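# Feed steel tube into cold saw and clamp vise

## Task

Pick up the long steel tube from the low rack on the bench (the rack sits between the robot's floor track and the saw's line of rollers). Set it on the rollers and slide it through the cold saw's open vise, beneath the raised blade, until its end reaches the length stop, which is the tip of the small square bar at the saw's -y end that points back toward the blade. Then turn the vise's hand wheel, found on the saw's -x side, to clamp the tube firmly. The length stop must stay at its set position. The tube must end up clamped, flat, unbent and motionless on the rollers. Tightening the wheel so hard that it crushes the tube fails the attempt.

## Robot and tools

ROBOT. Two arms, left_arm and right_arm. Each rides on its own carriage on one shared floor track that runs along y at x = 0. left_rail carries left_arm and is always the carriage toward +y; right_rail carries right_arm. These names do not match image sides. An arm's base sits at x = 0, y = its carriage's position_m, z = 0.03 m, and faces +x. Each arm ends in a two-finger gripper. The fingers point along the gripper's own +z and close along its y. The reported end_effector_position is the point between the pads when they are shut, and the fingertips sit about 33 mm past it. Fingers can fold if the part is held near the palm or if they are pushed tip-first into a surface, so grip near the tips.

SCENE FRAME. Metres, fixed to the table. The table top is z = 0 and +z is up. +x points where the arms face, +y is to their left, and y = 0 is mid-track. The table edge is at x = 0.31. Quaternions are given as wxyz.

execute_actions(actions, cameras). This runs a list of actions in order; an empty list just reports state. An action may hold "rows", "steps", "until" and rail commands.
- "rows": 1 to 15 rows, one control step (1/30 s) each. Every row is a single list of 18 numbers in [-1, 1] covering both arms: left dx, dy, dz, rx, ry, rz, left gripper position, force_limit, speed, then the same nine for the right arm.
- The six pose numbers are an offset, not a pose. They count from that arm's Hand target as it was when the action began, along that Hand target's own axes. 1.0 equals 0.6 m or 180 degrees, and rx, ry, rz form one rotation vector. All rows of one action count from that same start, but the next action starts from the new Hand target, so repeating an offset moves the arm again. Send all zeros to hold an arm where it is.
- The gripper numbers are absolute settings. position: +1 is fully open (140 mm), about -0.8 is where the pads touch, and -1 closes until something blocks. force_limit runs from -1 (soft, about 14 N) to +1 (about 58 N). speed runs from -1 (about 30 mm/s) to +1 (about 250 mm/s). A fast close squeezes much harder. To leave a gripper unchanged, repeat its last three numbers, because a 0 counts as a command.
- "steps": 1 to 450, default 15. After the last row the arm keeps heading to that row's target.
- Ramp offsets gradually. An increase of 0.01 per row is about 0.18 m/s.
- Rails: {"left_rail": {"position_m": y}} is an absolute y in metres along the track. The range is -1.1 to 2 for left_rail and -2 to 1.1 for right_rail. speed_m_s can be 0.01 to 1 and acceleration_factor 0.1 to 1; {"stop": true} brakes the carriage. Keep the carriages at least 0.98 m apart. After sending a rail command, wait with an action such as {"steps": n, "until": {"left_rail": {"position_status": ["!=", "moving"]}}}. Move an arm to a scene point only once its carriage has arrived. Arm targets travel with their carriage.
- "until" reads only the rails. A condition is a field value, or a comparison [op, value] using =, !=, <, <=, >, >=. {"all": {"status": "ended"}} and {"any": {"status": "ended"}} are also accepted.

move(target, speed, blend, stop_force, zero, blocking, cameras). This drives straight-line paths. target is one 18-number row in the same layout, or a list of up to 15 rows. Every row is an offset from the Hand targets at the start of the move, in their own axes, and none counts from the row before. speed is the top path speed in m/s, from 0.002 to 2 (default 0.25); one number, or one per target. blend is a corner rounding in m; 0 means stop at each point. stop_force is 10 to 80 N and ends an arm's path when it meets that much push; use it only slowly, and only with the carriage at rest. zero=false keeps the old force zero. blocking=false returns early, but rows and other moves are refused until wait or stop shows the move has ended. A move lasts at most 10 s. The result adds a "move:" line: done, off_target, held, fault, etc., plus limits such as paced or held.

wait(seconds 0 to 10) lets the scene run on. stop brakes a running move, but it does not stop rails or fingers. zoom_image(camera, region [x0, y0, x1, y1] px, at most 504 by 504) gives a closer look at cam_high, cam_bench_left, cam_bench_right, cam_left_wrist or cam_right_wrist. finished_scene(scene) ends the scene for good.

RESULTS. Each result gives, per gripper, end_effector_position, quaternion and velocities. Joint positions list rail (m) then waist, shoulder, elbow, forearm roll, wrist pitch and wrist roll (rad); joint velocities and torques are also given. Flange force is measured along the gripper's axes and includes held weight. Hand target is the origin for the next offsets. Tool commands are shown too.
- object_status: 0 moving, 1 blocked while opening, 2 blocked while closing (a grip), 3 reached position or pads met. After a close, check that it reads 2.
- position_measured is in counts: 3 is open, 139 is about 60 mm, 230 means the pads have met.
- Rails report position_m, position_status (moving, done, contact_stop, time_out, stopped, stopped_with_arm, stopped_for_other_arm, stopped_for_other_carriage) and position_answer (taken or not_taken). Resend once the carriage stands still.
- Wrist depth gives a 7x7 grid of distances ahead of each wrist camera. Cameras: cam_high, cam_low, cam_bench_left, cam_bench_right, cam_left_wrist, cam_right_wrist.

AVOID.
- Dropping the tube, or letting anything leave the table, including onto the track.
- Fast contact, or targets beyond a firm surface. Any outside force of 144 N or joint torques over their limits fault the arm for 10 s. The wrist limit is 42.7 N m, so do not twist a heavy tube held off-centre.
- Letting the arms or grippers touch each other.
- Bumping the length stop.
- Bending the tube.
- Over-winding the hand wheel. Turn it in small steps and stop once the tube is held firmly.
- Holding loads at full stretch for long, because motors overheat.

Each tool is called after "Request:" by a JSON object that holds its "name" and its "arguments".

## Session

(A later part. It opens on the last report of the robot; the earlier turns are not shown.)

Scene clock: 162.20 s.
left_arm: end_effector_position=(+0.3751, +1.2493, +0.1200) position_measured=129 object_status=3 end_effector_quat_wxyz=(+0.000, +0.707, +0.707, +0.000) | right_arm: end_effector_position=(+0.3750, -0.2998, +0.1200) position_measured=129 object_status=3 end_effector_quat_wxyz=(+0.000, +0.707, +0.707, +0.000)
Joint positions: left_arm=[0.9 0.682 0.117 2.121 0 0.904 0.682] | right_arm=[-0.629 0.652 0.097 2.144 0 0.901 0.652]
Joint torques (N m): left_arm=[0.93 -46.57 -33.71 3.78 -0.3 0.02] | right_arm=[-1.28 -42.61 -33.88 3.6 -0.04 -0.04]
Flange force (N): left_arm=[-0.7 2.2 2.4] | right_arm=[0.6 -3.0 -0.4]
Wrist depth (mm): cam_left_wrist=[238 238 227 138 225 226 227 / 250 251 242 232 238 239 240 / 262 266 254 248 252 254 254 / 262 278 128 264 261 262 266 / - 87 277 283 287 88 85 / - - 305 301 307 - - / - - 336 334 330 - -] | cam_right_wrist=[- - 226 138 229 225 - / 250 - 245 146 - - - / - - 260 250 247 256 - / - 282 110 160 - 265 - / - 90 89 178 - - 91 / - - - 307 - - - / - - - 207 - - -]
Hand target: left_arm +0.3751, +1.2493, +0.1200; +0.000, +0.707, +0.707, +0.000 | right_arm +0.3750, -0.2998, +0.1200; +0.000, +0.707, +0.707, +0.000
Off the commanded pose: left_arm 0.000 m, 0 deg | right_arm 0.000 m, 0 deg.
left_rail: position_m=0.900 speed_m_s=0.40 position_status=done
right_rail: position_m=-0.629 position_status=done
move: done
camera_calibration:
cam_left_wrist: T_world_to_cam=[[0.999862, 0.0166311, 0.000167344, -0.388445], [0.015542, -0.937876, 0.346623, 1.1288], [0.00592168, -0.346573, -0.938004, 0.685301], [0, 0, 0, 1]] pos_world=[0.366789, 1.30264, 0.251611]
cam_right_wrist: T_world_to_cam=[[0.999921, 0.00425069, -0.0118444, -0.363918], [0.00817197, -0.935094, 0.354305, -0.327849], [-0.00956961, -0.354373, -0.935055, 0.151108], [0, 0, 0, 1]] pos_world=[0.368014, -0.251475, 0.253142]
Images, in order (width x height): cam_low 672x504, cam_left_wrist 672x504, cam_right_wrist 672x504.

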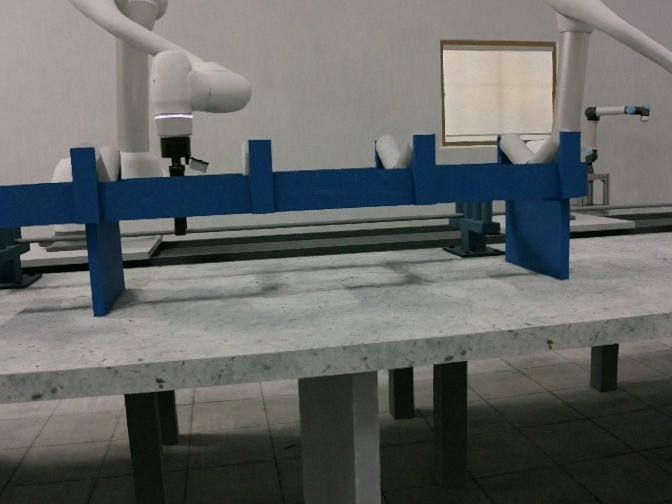

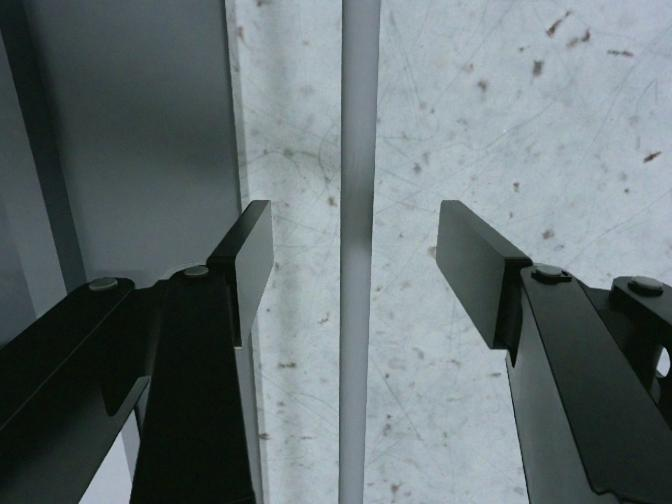

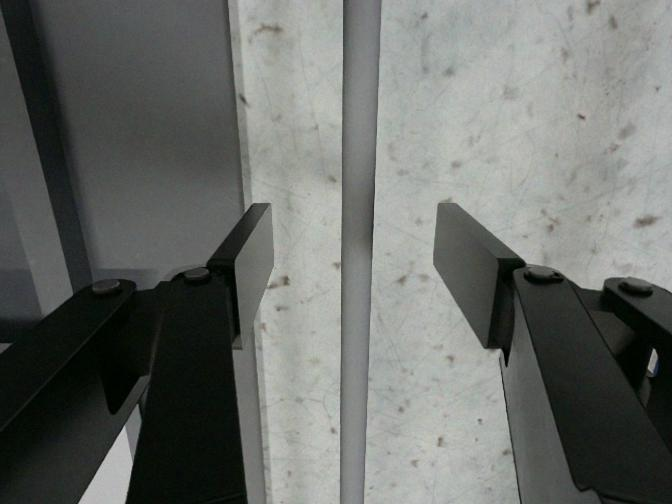

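Request:
{"name": "move", "arguments": {"target": [0,0.0008,0.005,0,0,0,0.0,-1,0, 0,0.0022,0.005,0,0,0,0.0,-1,0], "speed": 0.08, "cameras": []}}

Request:
{"name": "execute_actions", "arguments": {"actions": [{"rows":[[0,0,0,0,0,0,-1,-0.5,-1, 0,0,0,0,0,0,-1,-0.5,-1]],"steps":100}], "cameras": ["cam_left_wrist","cam_right_wrist"]}}

Scene clock: 170.13 s.
left_arm: end_effector_position=(+0.3756, +1.2493, +0.1170) position_measured=129 object_status=3 end_effector_quat_wxyz=(+0.000, +0.707, +0.707, +0.000) | right_arm: end_effector_position=(+0.3763, -0.2998, +0.1170) position_measured=129 object_status=3 end_effector_quat_wxyz=(+0.000, +0.707, +0.707, +0.000)
Joint positions: left_arm=[0.9 0.682 0.121 2.123 0 0.898 0.682] | right_arm=[-0.629 0.65 0.102 2.145 0 0.895 0.65]
Joint torques (N m): left_arm=[0.79 -47.02 -33.43 3.74 -0.27 -0.01] | right_arm=[-1.05 -42.75 -33.72 3.59 -0.06 -0.03]
Flange force (N): left_arm=[-0.3 2.2 2.2] | right_arm=[-0.1 -3.4 -0.9]
Wrist depth (mm): cam_left_wrist=[234 235 224 135 223 223 224 / 247 250 236 232 235 236 236 / 258 263 252 246 249 250 251 / 263 275 128 260 258 259 262 / - 87 275 275 282 88 85 / - - 302 304 303 - - / - - 331 325 327 - -] | cam_right_wrist=[- - - 133 227 - - / - - 238 139 - 236 235 / 249 257 248 - 251 - - / - - 110 - 154 104 267 / - 90 111 170 291 - 91 / - - - 307 309 - - / - - - 202 - - -]
Hand target: left_arm +0.3756, +1.2493, +0.1170; +0.000, +0.707, +0.707, +0.000 | right_arm +0.3763, -0.2998, +0.1170; +0.000, +0.707, +0.707, +0.000
Off the commanded pose: left_arm 0.000 m, 0 deg | right_arm 0.000 m, 0 deg.
left_rail: position_m=0.900 speed_m_s=0.40 position_status=done
right_rail: position_m=-0.629 position_status=done
move: done
No camera images: "cameras" was empty.

Scene clock: 173.67 s.
left_arm: end_effector_position=(+0.3756, +1.2493, +0.1170) position_measured=212 object_status=2 end_effector_quat_wxyz=(+0.000, +0.707, +0.707, +0.000) | right_arm: end_effector_position=(+0.3763, -0.2998, +0.1170) position_measured=212 object_status=2 end_effector_quat_wxyz=(+0.000, +0.707, +0.707, +0.000)
Joint positions: left_arm=[0.9 0.682 0.121 2.123 0 0.898 0.682] | right_arm=[-0.629 0.65 0.102 2.145 0 0.895 0.65]
Joint torques (N m): left_arm=[0.15 -46.59 -33.24 3.58 -0.41 0.06] | right_arm=[-1.29 -42.12 -33.53 3.42 -0.13 -0.08]
Flange force (N): left_arm=[0.4 1.0 1.2] | right_arm=[0.2 -3.9 -1.7]
Wrist depth (mm): cam_left_wrist=[235 235 225 136 223 224 225 / 247 248 240 230 236 236 237 / 259 262 255 244 249 250 251 / 263 276 273 132 258 263 267 / 271 72 85 164 82 88 277 / - 64 - - - - 64 / - 64 - - - - 61] | cam_right_wrist=[- 236 - 134 228 - - / - - 241 233 - - 239 / - 271 246 249 252 254 - / - - - 156 111 269 268 / - - 90 164 - 89 74 / - - - - - 72 63 / - - - - - - -]
Hand target: left_arm +0.3756, +1.2493, +0.1170; +0.000, +0.707, +0.707, +0.000 | right_arm +0.3763, -0.2998, +0.1170; +0.000, +0.707, +0.707, +0.000
Off the commanded pose: left_arm 0.000 m, 0 deg | right_arm 0.000 m, 0 deg.
left_rail: position_m=0.900 speed_m_s=0.40 position_status=done
right_rail: position_m=-0.629 position_status=done
camera_calibration:
cam_left_wrist: T_world_to_cam=[[0.99986, 0.0167257, 0.000132059, -0.389058], [0.015643, -0.937874, 0.346624, 1.1298], [0.00592137, -0.346573, -0.938004, 0.682485], [0, 0, 0, 1]] pos_world=[0.367289, 1.30264, 0.248611]
cam_right_wrist: T_world_to_cam=[[0.999921, 0.00425069, -0.0118444, -0.365253], [0.00817197, -0.935094, 0.354305, -0.326797], [-0.00956961, -0.354373, -0.935055, 0.148315], [0, 0, 0, 1]] pos_world=[0.369314, -0.251475, 0.250142]
Images, in order (width x height): cam_left_wrist 672x504, cam_right_wrist 672x504.

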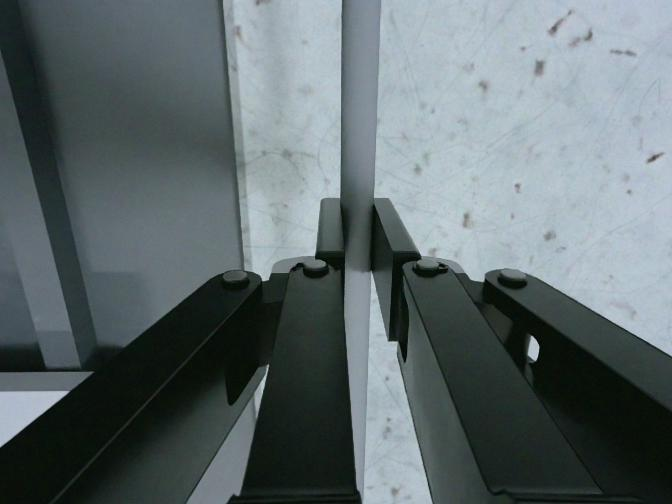

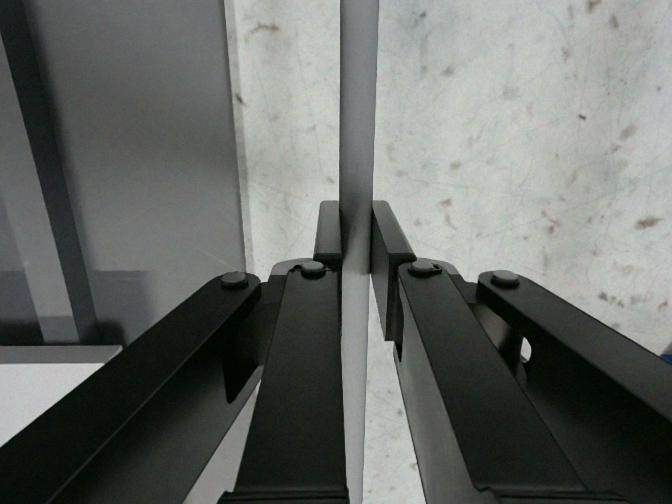

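Request:
{"name": "move", "arguments": {"target": [[0,0,-0.05,0,0,0,-1,-0.5,-1, 0,0,-0.05,0,0,0,-1,-0.5,-1],[0,0,-0.56,0,0,0,-1,-0.5,-1, 0,0,-0.56,0,0,0,-1,-0.5,-1]], "speed": [0.05,0.12], "blend": [0.01,0]}}

Scene clock: 189.20 s.
left_arm: end_effector_position=(+0.3755, +1.2493, +0.4530) position_measured=212 object_status=2 end_effector_quat_wxyz=(+0.000, +0.707, +0.707, +0.000) | right_arm: end_effector_position=(+0.3762, -0.2998, +0.4531) position_measured=212 object_status=2 end_effector_quat_wxyz=(+0.000, +0.707, +0.707, +0.000)
Joint positions: left_arm=[0.9 0.682 -0.076 1.674 0 1.544 0.682] | right_arm=[-0.629 0.65 -0.097 1.693 0 1.546 0.65]
Joint torques (N m): left_arm=[-3.78 -38.78 -42.1 1.41 2.37 0.07] | right_arm=[3.16 -31.11 -48.32 7.72 -2.58 -0.08]
Flange force (N): left_arm=[10.7 1.0 5.0] | right_arm=[-12.4 -5.0 5.1]
Wrist depth (mm): cam_left_wrist=[525 514 538 134 514 520 519 / 554 - 562 141 545 549 550 / 591 - 596 150 576 554 584 / 582 587 584 132 597 593 618 / 608 72 85 164 82 88 640 / - 64 - - - - 64 / - 64 - - - - 61] | cam_right_wrist=[- - - 135 531 531 335 / - - - 142 - - 370 / - - - 151 - 600 366 / 610 605 605 156 109 490 426 / 623 - 90 164 - 89 331 / - - - - - 72 63 / - - - - - - -]
Hand target: left_arm +0.3756, +1.2493, +0.4530; +0.000, +0.707, +0.707, +0.000 | right_arm +0.3763, -0.2998, +0.4530; +0.000, +0.707, +0.707, +0.000
Off the commanded pose: left_arm 0.000 m, 0 deg | right_arm 0.000 m, 0 deg.
left_rail: position_m=0.900 speed_m_s=0.40 position_status=done
right_rail: position_m=-0.629 position_status=done
move: done
camera_calibration:
cam_left_wrist: T_world_to_cam=[[0.99986, 0.0167248, 0.000132394, -0.389101], [0.015642, -0.937874, 0.346624, 1.01333], [0.00592137, -0.346573, -0.938004, 0.997655], [0, 0, 0, 1]] pos_world=[0.367289, 1.30264, 0.584611]
cam_right_wrist: T_world_to_cam=[[0.999923, 0.00419283, -0.0117153, -0.361364], [0.00807123, -0.935128, 0.354217, -0.445764], [-0.00947016, -0.354285, -0.93509, 0.462499], [0, 0, 0, 1]] pos_world=[0.369314, -0.251475, 0.586142]

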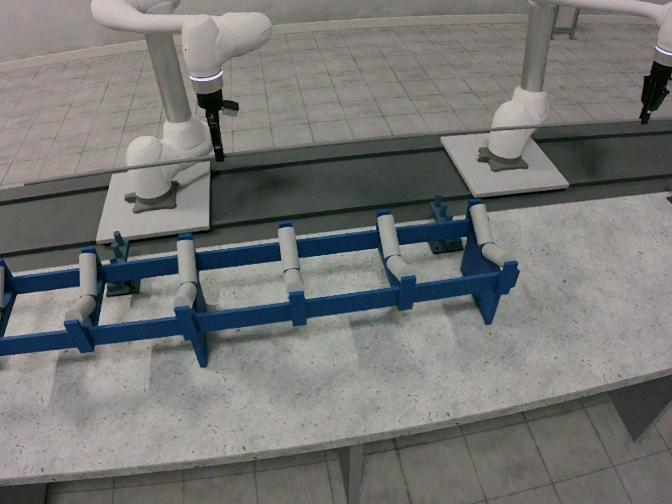

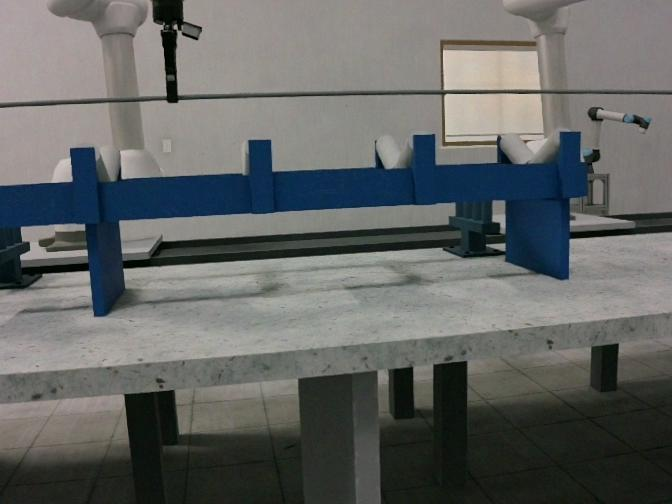

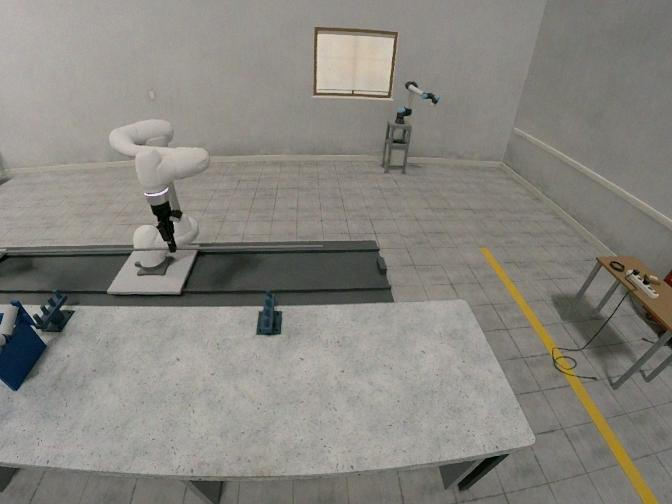

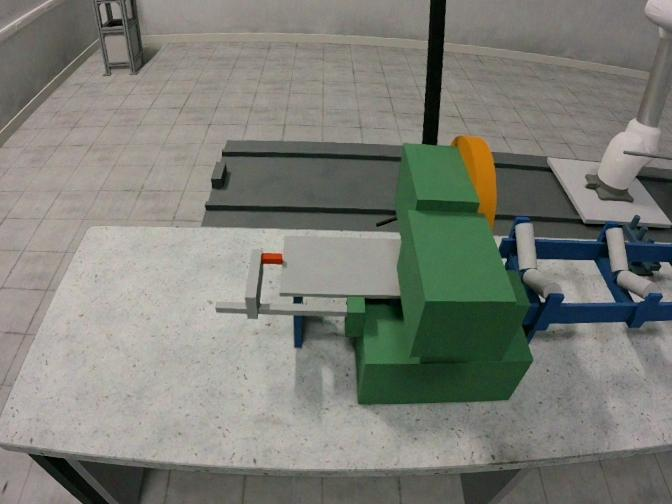

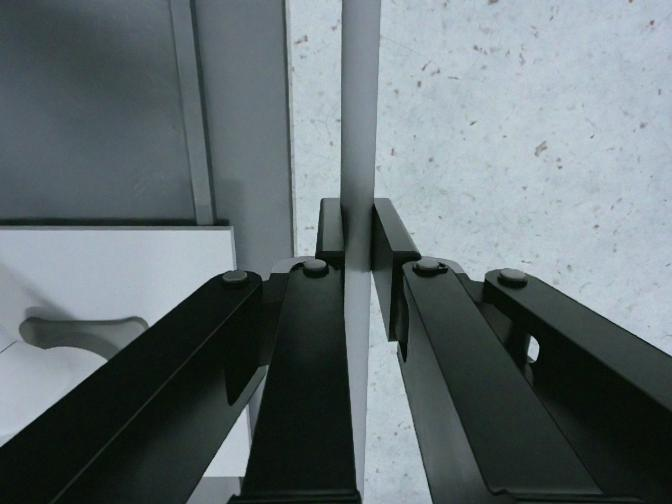

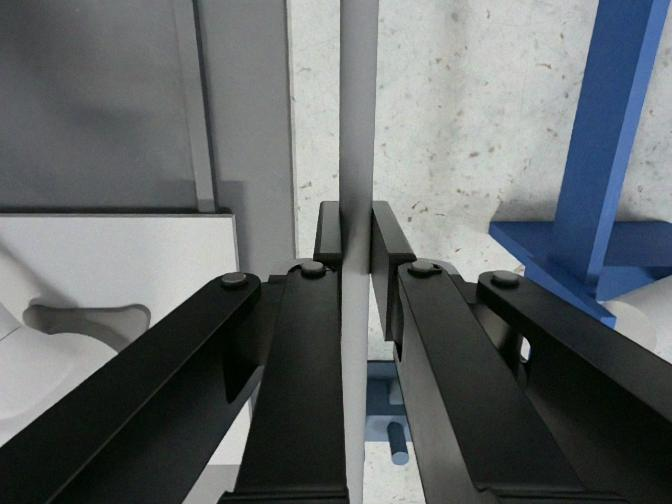

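Request:
{"name": "move", "arguments": {"target": [-0.45,0.575,0,0,0,0,-1,-0.5,-1, -0.45,0.575,0,0,0,0,-1,-0.5,-1], "speed": 0.15}}

Scene clock: 200.60 s.
left_arm: end_effector_position=(+0.7205, +0.9793, +0.4530) position_measured=212 object_status=2 end_effector_quat_wxyz=(+0.000, +0.707, +0.707, +0.000) | right_arm: end_effector_position=(+0.7213, -0.5698, +0.4530) position_measured=212 object_status=2 end_effector_quat_wxyz=(+0.000, +0.707, +0.707, +0.000)
Joint positions: left_arm=[0.9 0.062 0.27 1.292 0 1.58 0.062] | right_arm=[-0.629 0.035 0.268 1.294 0 1.58 0.035]
Joint torques (N m): left_arm=[-5.89 -74.74 -44.87 1.1 -0.04 0.09] | right_arm=[5.98 -71.78 -45.48 7.97 -0.12 -0.04]
Flange force (N): left_arm=[8.5 1.7 5.4] | right_arm=[-8.5 -3.8 5.1]
Wrist depth (mm): cam_left_wrist=[512 516 517 134 518 519 523 / 541 531 545 141 545 546 545 / 585 584 587 152 579 581 581 / 616 613 605 132 119 599 630 / - 72 85 164 82 88 1419 / - 64 - - - - 65 / - 64 - - - - 61] | cam_right_wrist=[- 539 348 135 473 522 - / - - 362 139 526 358 - / - 586 405 - 597 346 - / 535 529 399 156 115 638 1647 / - - 90 164 - 89 1567 / - - - - - 72 63 / - - - - - - -]
Hand target: left_arm +0.7206, +0.9793, +0.4530; +0.000, +0.707, +0.707, +0.000 | right_arm +0.7213, -0.5698, +0.4530; +0.000, +0.707, +0.707, +0.000
Off the commanded pose: left_arm 0.000 m, 0 deg | right_arm 0.000 m, 0 deg.
left_rail: position_m=0.900 speed_m_s=0.40 position_status=done
right_rail: position_m=-0.629 position_status=done
move: done
camera_calibration:
cam_left_wrist: T_world_to_cam=[[0.99986, 0.0167606, 0.000225736, -0.729529], [0.0156433, -0.937873, 0.346625, 0.754707], [0.00602136, -0.346573, -0.938004, 0.901966], [0, 0, 0, 1]] pos_world=[0.712189, 1.03264, 0.584611]
cam_right_wrist: T_world_to_cam=[[0.999921, 0.00425069, -0.0118444, -0.705099], [0.00817197, -0.935094, 0.354305, -0.701138], [-0.00956961, -0.354373, -0.935055, 0.370114], [0, 0, 0, 1]] pos_world=[0.714314, -0.521475, 0.586142]

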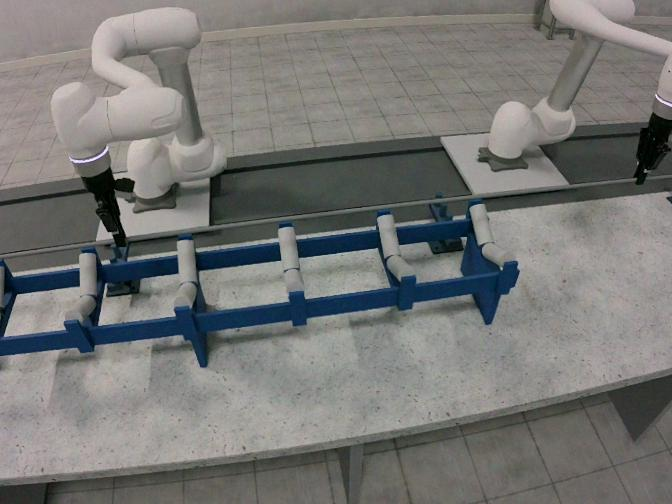

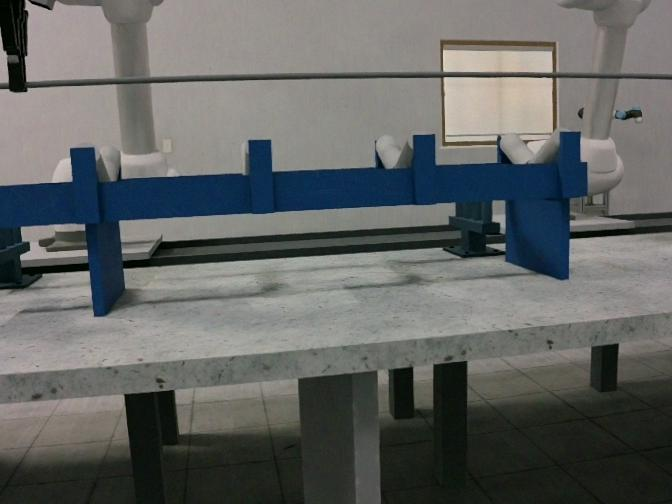

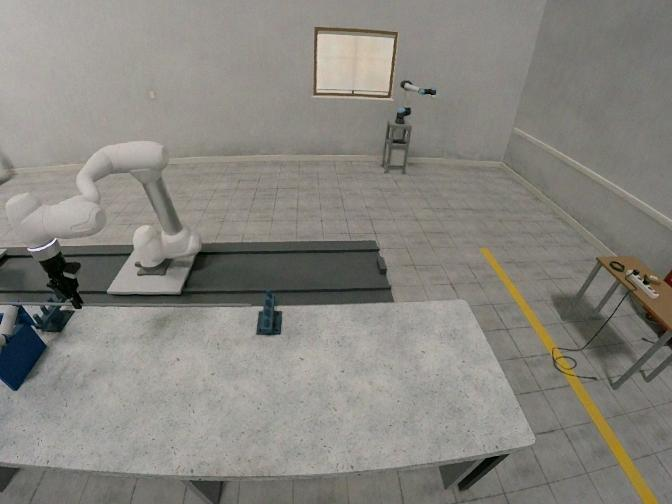

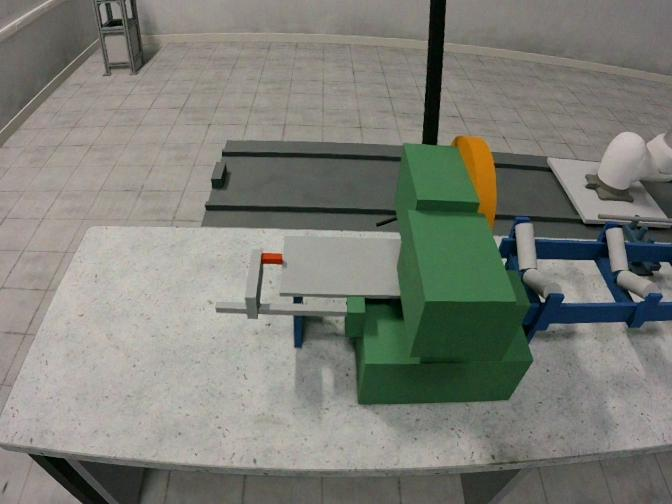

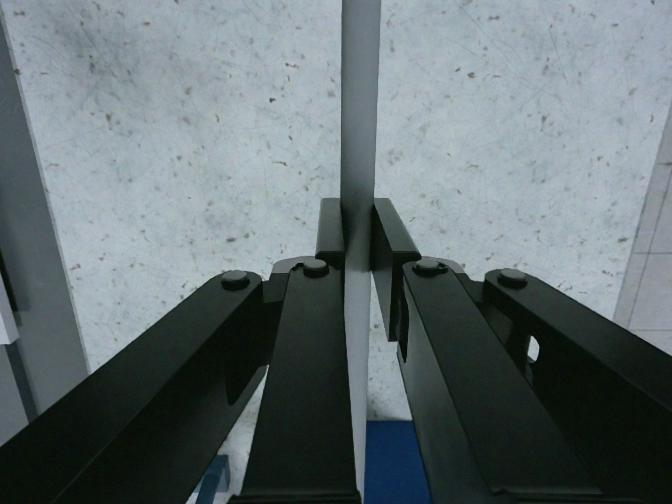

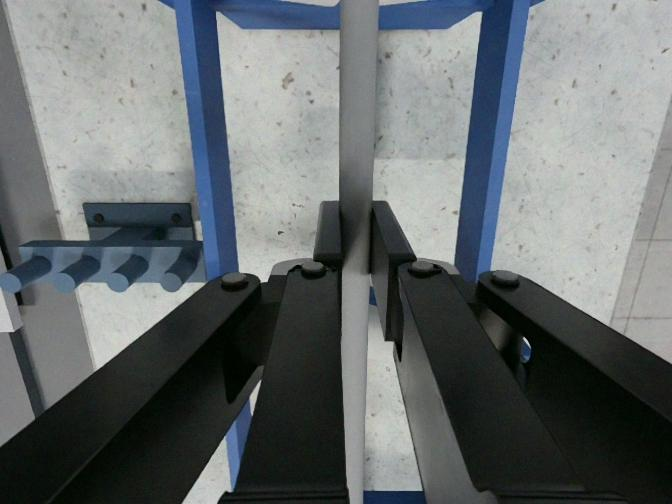

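Request:
{"name": "move", "arguments": {"target": [0,0,0.205,0,0,0,-1,-0.5,-1, 0,0,0.205,0,0,0,-1,-0.5,-1], "speed": 0.1, "cameras": ["cam_low","cam_high","cam_right_wrist","cam_left_wrist"]}}

Request:
{"name": "zoom_image", "arguments": {"camera": "cam_low", "region": [360, 110, 612, 260]}}

Request:
{"name": "zoom_image", "arguments": {"camera": "cam_high", "region": [360, 180, 560, 340]}}

Scene clock: 210.60 s.
left_arm: end_effector_position=(+0.7206, +0.9793, +0.3300) position_measured=212 object_status=2 end_effector_quat_wxyz=(+0.000, +0.707, +0.707, +0.000) | right_arm: end_effector_position=(+0.7213, -0.5698, +0.3300) position_measured=212 object_status=2 end_effector_quat_wxyz=(+0.000, +0.707, +0.707, +0.000)
Joint positions: left_arm=[0.9 0.062 0.289 1.487 0 1.365 0.062] | right_arm=[-0.629 0.035 0.287 1.49 0 1.364 0.035]
Joint torques (N m): left_arm=[-7.27 -75.89 -43.93 1.01 -0.04 0.04] | right_arm=[6.08 -72.75 -44.66 7.86 -0.11 -0.07]
Flange force (N): left_arm=[10.1 2.2 6.2] | right_arm=[-8.7 -4.1 4.6]
Wrist depth (mm): cam_left_wrist=[407 408 405 135 412 411 411 / 429 431 433 142 432 435 431 / 456 454 457 151 456 459 458 / 481 489 473 131 474 483 492 / 511 72 85 164 82 88 510 / - 64 - - - - 64 / - 64 - - - - 61] | cam_right_wrist=[- 212 415 134 413 261 204 / - 226 - 141 - 262 216 / 487 244 471 154 - 263 228 / - 243 - 156 108 259 497 / - - 90 164 - 89 78 / - - - - - 72 63 / - - - - - - -]
Hand target: left_arm +0.7206, +0.9793, +0.3300; +0.000, +0.707, +0.707, +0.000 | right_arm +0.7213, -0.5698, +0.3300; +0.000, +0.707, +0.707, +0.000
Off the commanded pose: left_arm 0.000 m, 0 deg | right_arm 0.000 m, 0 deg.
left_rail: position_m=0.900 speed_m_s=0.40 position_status=done
right_rail: position_m=-0.629 position_status=done
move: done
camera_calibration:
cam_left_wrist: T_world_to_cam=[[0.999861, 0.0166663, 0.000258975, -0.72952], [0.0155427, -0.937843, 0.346713, 0.79734], [0.0060213, -0.346661, -0.937971, 0.786666], [0, 0, 0, 1]] pos_world=[0.712289, 1.03264, 0.461611]
cam_right_wrist: T_world_to_cam=[[0.999921, 0.00425069, -0.0118444, -0.706555], [0.00817197, -0.935094, 0.354305, -0.657559], [-0.00956961, -0.354373, -0.935055, 0.255102], [0, 0, 0, 1]] pos_world=[0.714314, -0.521475, 0.463142]
Images, in order (width x height): cam_high 672x504, cam_low 672x504, cam_left_wrist 672x504, cam_right_wrist 672x504.

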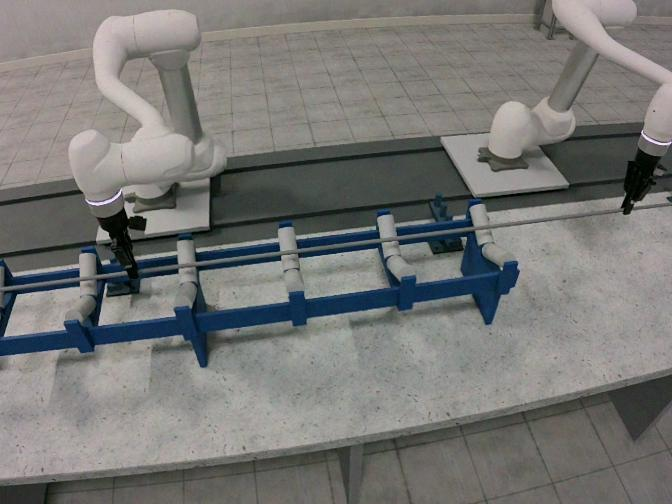

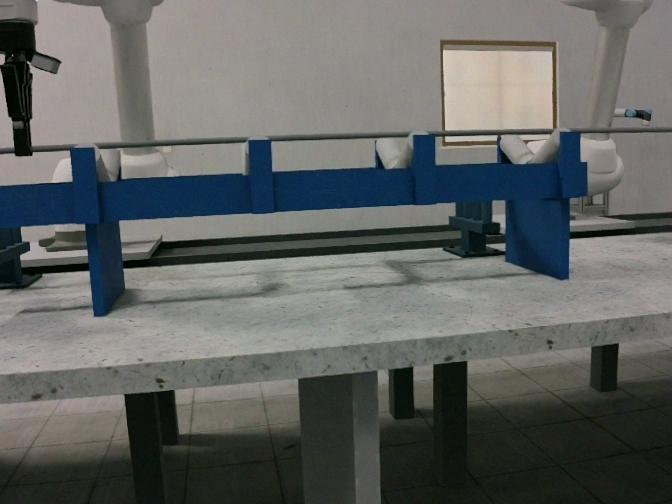

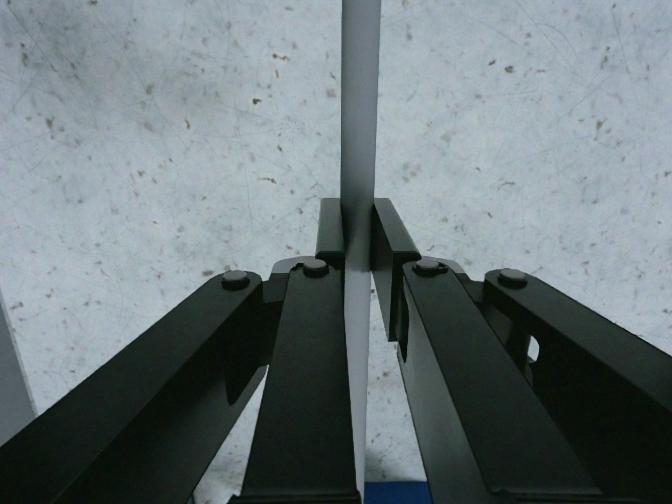

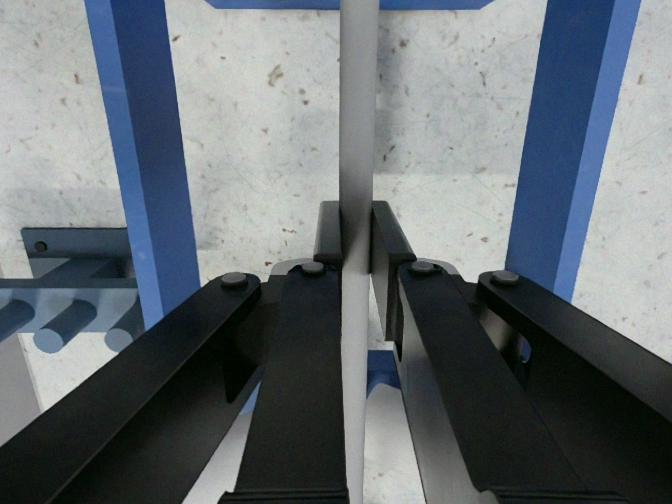

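Scaled by 2.000 from the camera's 672x504 image, which has a finer 960x720 frame.

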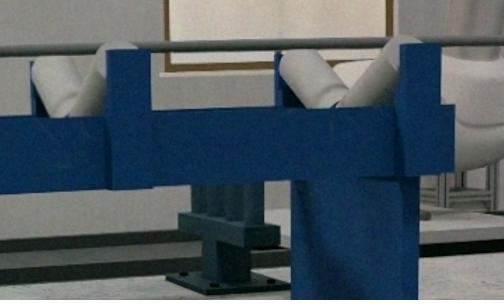

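Scaled by 2.520 from the camera's 672x504 image, which has a finer 960x720 frame.

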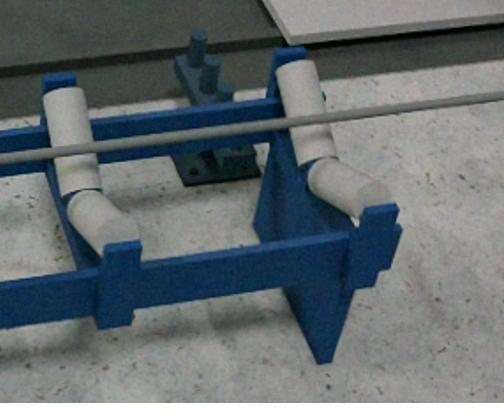

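Request:
{"name": "move", "arguments": {"target": [0,0,0.0667,0,0,0,-1,-0.5,-1, 0,0,0.0667,0,0,0,-1,-0.5,-1], "speed": 0.08, "cameras": ["cam_low","cam_high"]}}

Request:
{"name": "zoom_image", "arguments": {"camera": "cam_low", "region": [460, 110, 612, 210]}}

Request:
{"name": "zoom_image", "arguments": {"camera": "cam_low", "region": [0, 110, 152, 210]}}

Request:
{"name": "zoom_image", "arguments": {"camera": "cam_high", "region": [0, 200, 200, 340]}}

Scene clock: 218.20 s.
left_arm: end_effector_position=(+0.7206, +0.9793, +0.2900) position_measured=212 object_status=2 end_effector_quat_wxyz=(+0.000, +0.707, +0.707, +0.000) | right_arm: end_effector_position=(+0.7213, -0.5698, +0.2900) position_measured=212 object_status=2 end_effector_quat_wxyz=(+0.000, +0.707, +0.707, +0.000)
Joint positions: left_arm=[0.9 0.062 0.305 1.54 0 1.296 0.062] | right_arm=[-0.629 0.035 0.303 1.543 0 1.296 0.035]
Joint torques (N m): left_arm=[-6.73 -76.46 -43.01 1.05 0.03 0.06] | right_arm=[5.84 -73.73 -43.98 7.68 -0.08 -0.08]
Flange force (N): left_arm=[9.6 1.6 5.6] | right_arm=[-8.4 -3.4 4.4]
Wrist depth (mm): cam_left_wrist=[371 374 371 134 374 376 377 / 392 395 395 142 394 396 398 / 415 418 419 408 420 421 420 / 442 443 439 132 435 440 449 / 465 72 85 164 82 88 466 / - 63 - - - - 65 / - 64 - - - - 61] | cam_right_wrist=[166 211 - 133 - - 188 / 176 212 407 141 - - 188 / 417 212 444 155 - - 187 / - 225 - 156 122 244 207 / 374 - 90 164 - 89 78 / - - - - - 72 63 / - - - - - - -]
Hand target: left_arm +0.7206, +0.9793, +0.2900; +0.000, +0.707, +0.707, +0.000 | right_arm +0.7213, -0.5698, +0.2900; +0.000, +0.707, +0.707, +0.000
Off the commanded pose: left_arm 0.000 m, 0 deg | right_arm 0.000 m, 0 deg.
left_rail: position_m=0.900 speed_m_s=0.40 position_status=done
right_rail: position_m=-0.629 position_status=done
move: done
Images, in order (width x height): cam_high 672x504, cam_low 672x504.

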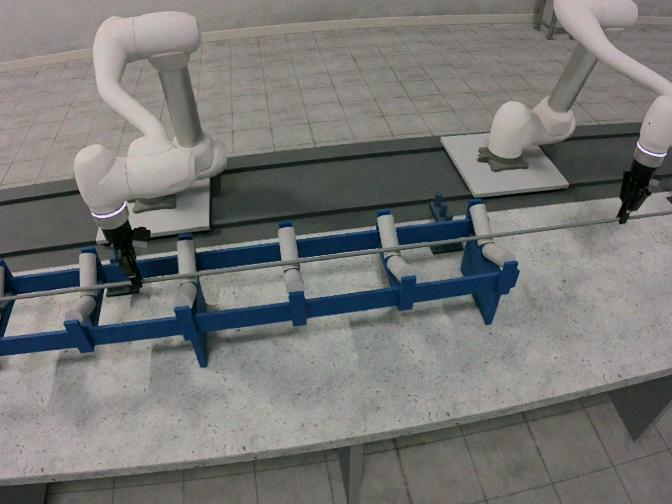

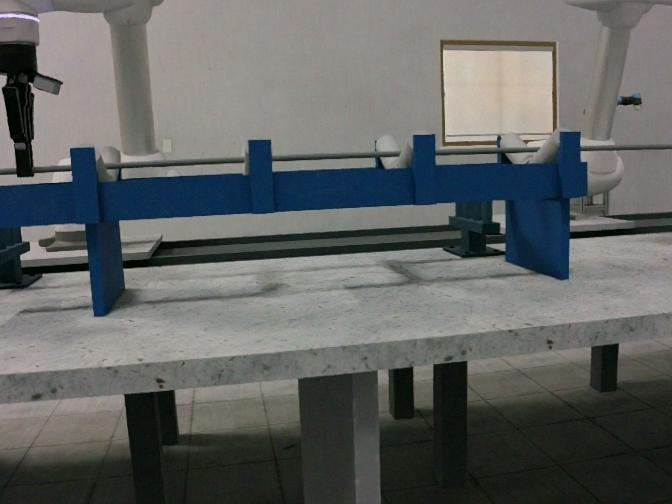

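Scaled by 3.316 from the camera's 672x504 image, which has a finer 960x720 frame.

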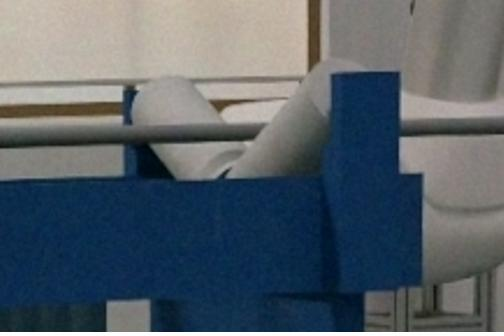

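Scaled by 3.316 from the camera's 672x504 image, which has a finer 960x720 frame.

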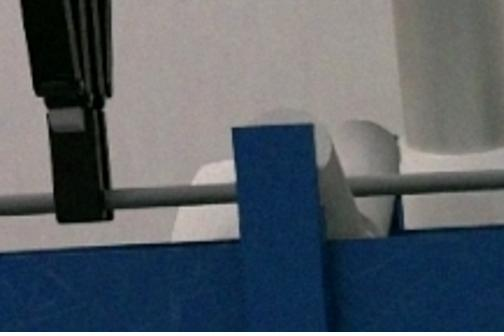

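Scaled by 2.520 from the camera's 672x504 image, which has a finer 960x720 frame.

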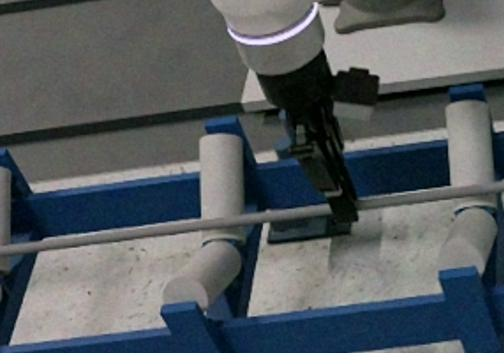

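Request:
{"name": "move", "arguments": {"target": [0,0,0.045,0,0,0,-1,-0.5,-1, 0,0,0.045,0,0,0,-1,-0.5,-1], "speed": 0.012, "stop_force": 10, "cameras": ["cam_low","cam_high"]}}

Request:
{"name": "zoom_image", "arguments": {"camera": "cam_low", "region": [460, 110, 612, 210]}}

Request:
{"name": "zoom_image", "arguments": {"camera": "cam_low", "region": [340, 110, 492, 210]}}

Request:
{"name": "zoom_image", "arguments": {"camera": "cam_high", "region": [0, 200, 200, 340]}}

Scene clock: 226.83 s.
left_arm: end_effector_position=(+0.7206, +0.9793, +0.2687) position_measured=212 object_status=2 end_effector_quat_wxyz=(+0.000, +0.707, +0.707, +0.000) | right_arm: end_effector_position=(+0.7214, -0.5698, +0.2787) position_measured=212 object_status=2 end_effector_quat_wxyz=(+0.000, +0.707, +0.707, +0.000)
Joint positions: left_arm=[0.9 0.062 0.315 1.567 0 1.26 0.062] | right_arm=[-0.629 0.035 0.308 1.557 0 1.276 0.035]
Joint torques (N m): left_arm=[-4.05 -69.13 -36.22 2.5 0.23 0.06] | right_arm=[3.02 -59.94 -31.23 6.31 0.95 -0.09]
Flange force (N): left_arm=[5.6 3.7 -4.7] | right_arm=[-4.1 -0.2 -16.2]
Wrist depth (mm): cam_left_wrist=[355 355 355 136 356 357 357 / 374 374 375 371 378 376 378 / 396 394 396 388 397 402 401 / 421 420 418 132 411 420 427 / 442 72 85 164 82 88 443 / - 64 - - - - 65 / - 64 - - - - 61] | cam_right_wrist=[168 199 - 133 372 380 187 / 167 199 397 141 - 387 188 / 170 212 413 155 - - 196 / 182 213 - 156 115 244 195 / 365 - 90 164 - 89 196 / - - - - - 72 63 / - - - - - - -]
Hand target: left_arm +0.7206, +0.9793, +0.2688; +0.000, +0.707, +0.707, +0.000 (not the last commanded pose) | right_arm +0.7214, -0.5698, +0.2787; +0.000, +0.707, +0.707, +0.000 (not the last commanded pose)
Off the commanded pose: left_arm 0.006 m, 0 deg | right_arm 0.016 m, 0 deg.
left_rail: position_m=0.900 speed_m_s=0.40 position_status=done
right_rail: position_m=-0.629 position_status=done
move: contact (left_arm, right_arm)
Images, in order (width x height): cam_high 672x504, cam_low 672x504.

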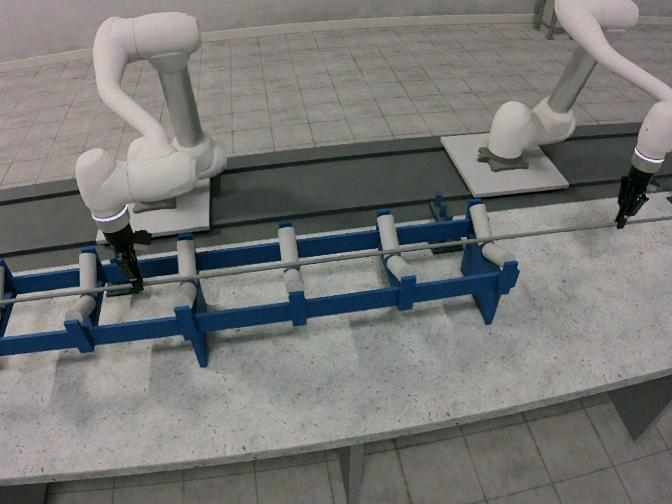

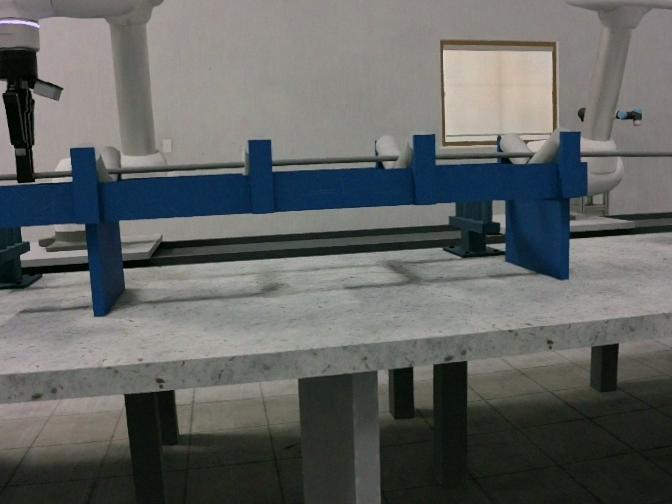

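Scaled by 3.316 from the camera's 672x504 image, which has a finer 960x720 frame.

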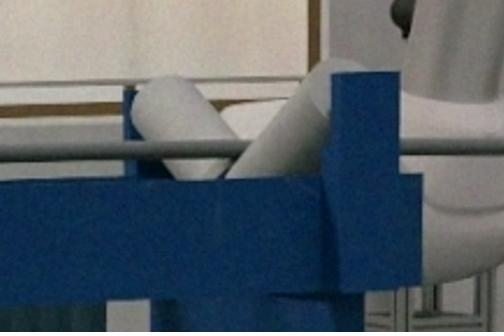

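Scaled by 3.316 from the camera's 672x504 image, which has a finer 960x720 frame.

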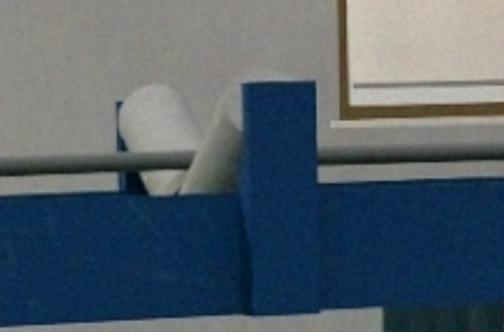

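Scaled by 2.520 from the camera's 672x504 image, which has a finer 960x720 frame.

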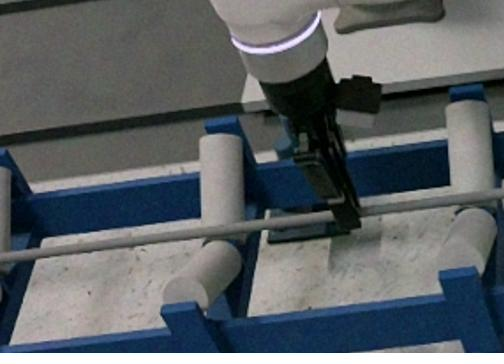

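Request:
{"name": "move", "arguments": {"target": [0,0,0,0,0,0,-1,-0.5,-1, 0,0,-0.0017,0,0,0,-1,-0.5,-1], "speed": 0.02, "cameras": []}}

Request:
{"name": "execute_actions", "arguments": {"actions": [{"rows":[[0,0,0,0,0,0,-1,-0.5,-1, 0,0,0,0,0,0,-0.4,-0.5,-1]],"steps":45}], "cameras": ["cam_low","cam_high","cam_left_wrist","cam_right_wrist"]}}

Scene clock: 235.83 s.
left_arm: end_effector_position=(+0.7206, +0.9793, +0.2688) position_measured=212 object_status=2 end_effector_quat_wxyz=(+0.000, +0.707, +0.707, +0.000) | right_arm: end_effector_position=(+0.7214, -0.5698, +0.2797) position_measured=212 object_status=2 end_effector_quat_wxyz=(+0.000, +0.707, +0.707, +0.000)
Joint positions: left_arm=[0.9 0.062 0.315 1.567 0 1.26 0.062] | right_arm=[-0.629 0.035 0.308 1.556 0 1.278 0.035]
Joint torques (N m): left_arm=[-3.81 -69.69 -36.63 2.53 0.28 0.1] | right_arm=[3.27 -68.1 -38.05 6.19 0.7 -0.08]
Flange force (N): left_arm=[5.4 2.1 -5.1] | right_arm=[-4.6 -1.4 -3.8]
Wrist depth (mm): cam_left_wrist=[355 354 355 136 356 359 355 / 373 374 374 371 376 376 378 / 399 396 396 388 398 399 401 / 418 435 415 132 414 420 424 / 440 72 85 164 82 88 446 / - 63 - - - - 65 / - 64 - - - - 61] | cam_right_wrist=[168 203 366 135 - - 188 / 167 198 407 139 386 393 187 / 174 211 - 153 - 242 196 / 182 228 - 157 109 245 189 / 380 - 90 164 - 89 196 / - - - - - 72 63 / - - - - - - -]
Hand target: left_arm +0.7206, +0.9793, +0.2688; +0.000, +0.707, +0.707, +0.000 | right_arm +0.7214, -0.5698, +0.2797; +0.000, +0.707, +0.707, +0.000
Off the commanded pose: left_arm 0.000 m, 0 deg | right_arm 0.000 m, 0 deg.
left_rail: position_m=0.900 speed_m_s=0.40 position_status=done
right_rail: position_m=-0.629 position_status=done
move: done
No camera images: "cameras" was empty.

Scene clock: 237.53 s.
left_arm: end_effector_position=(+0.7206, +0.9792, +0.2688) position_measured=212 object_status=2 end_effector_quat_wxyz=(+0.000, +0.707, +0.707, +0.000) | right_arm: end_effector_position=(+0.7214, -0.5698, +0.2797) position_measured=179 object_status=3 end_effector_quat_wxyz=(+0.000, +0.707, +0.707, +0.000)
Joint positions: left_arm=[0.9 0.062 0.315 1.567 0 1.26 0.062] | right_arm=[-0.629 0.035 0.307 1.556 0 1.278 0.035]
Joint torques (N m): left_arm=[0.17 -72.12 -38.55 4.52 0.13 0.31] | right_arm=[-1.07 -71.3 -41.53 4.33 -0.01 -0.04]
Flange force (N): left_arm=[-0.5 3.9 -0.5] | right_arm=[1.3 -3.8 0.9]
Wrist depth (mm): cam_left_wrist=[355 354 354 136 357 358 358 / 372 374 377 371 376 378 377 / 394 395 396 386 399 401 401 / 421 423 417 132 411 420 424 / 443 72 85 163 82 88 445 / - 64 - - - - 65 / - 64 - - - - 61] | cam_right_wrist=[168 211 - 133 374 - 187 / 167 197 - 141 390 394 189 / 176 211 - 152 154 418 196 / 183 212 104 157 136 231 196 / - 78 83 173 - 83 78 / - - - 273 - - - / - - - 228 - - -]
Hand target: left_arm +0.7206, +0.9793, +0.2688; +0.000, +0.707, +0.707, +0.000 | right_arm +0.7214, -0.5698, +0.2797; +0.000, +0.707, +0.707, +0.000
Off the commanded pose: left_arm 0.000 m, 0 deg | right_arm 0.000 m, 0 deg.
left_rail: position_m=0.900 speed_m_s=0.40 position_status=done
right_rail: position_m=-0.629 position_status=done
camera_calibration:
cam_left_wrist: T_world_to_cam=[[0.999862, 0.0166324, 0.00016686, -0.729431], [0.0155434, -0.937876, 0.346623, 0.818534], [0.00592167, -0.346573, -0.938004, 0.729221], [0, 0, 0, 1]] pos_world=[0.712289, 1.03254, 0.400411]
cam_right_wrist: T_world_to_cam=[[0.999924, 0.00426124, -0.0115284, -0.707379], [0.00806986, -0.935094, 0.354307, -0.639666], [-0.00927035, -0.354373, -0.935058, 0.207858], [0, 0, 0, 1]] pos_world=[0.714414, -0.521475, 0.412842]
Images, in order (width x height): cam_high 672x504, cam_low 672x504, cam_left_wrist 672x504, cam_right_wrist 672x504.

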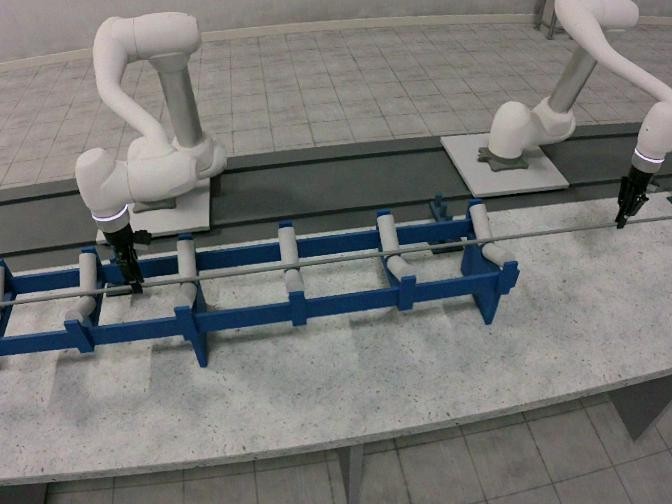

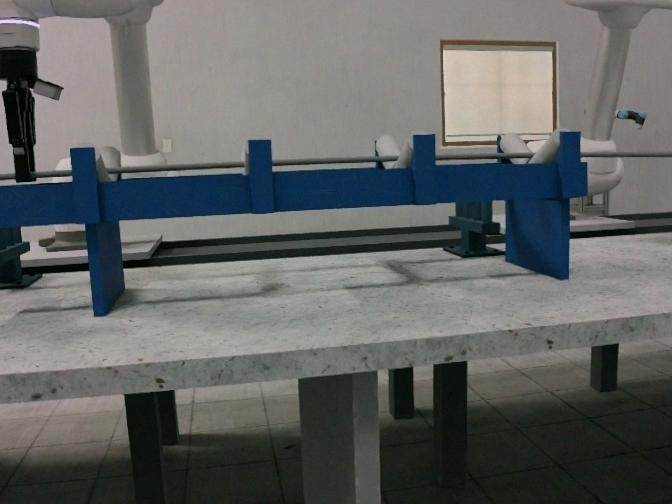

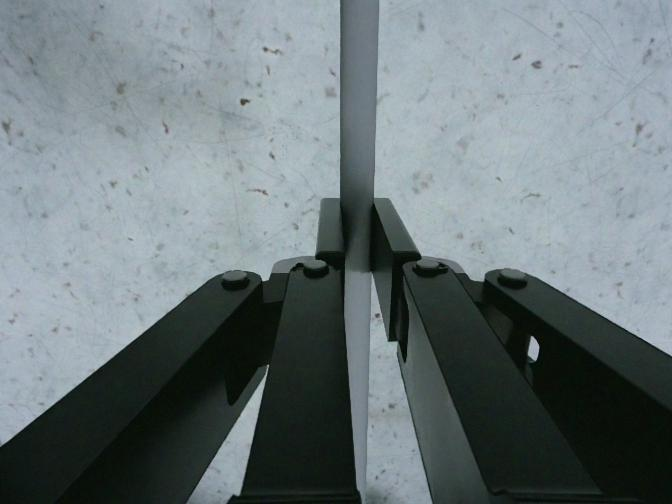

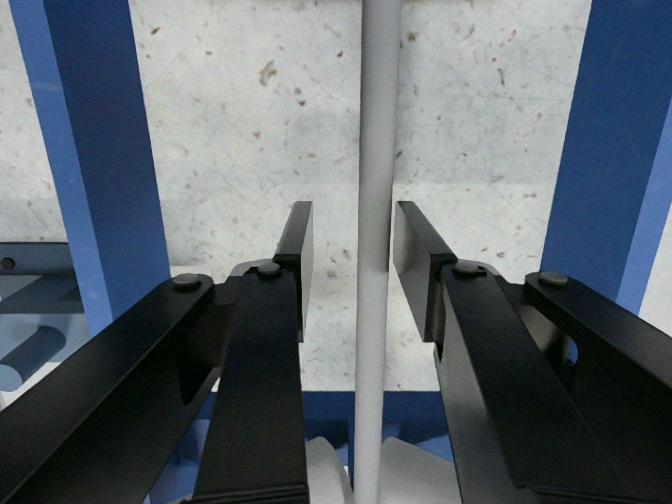

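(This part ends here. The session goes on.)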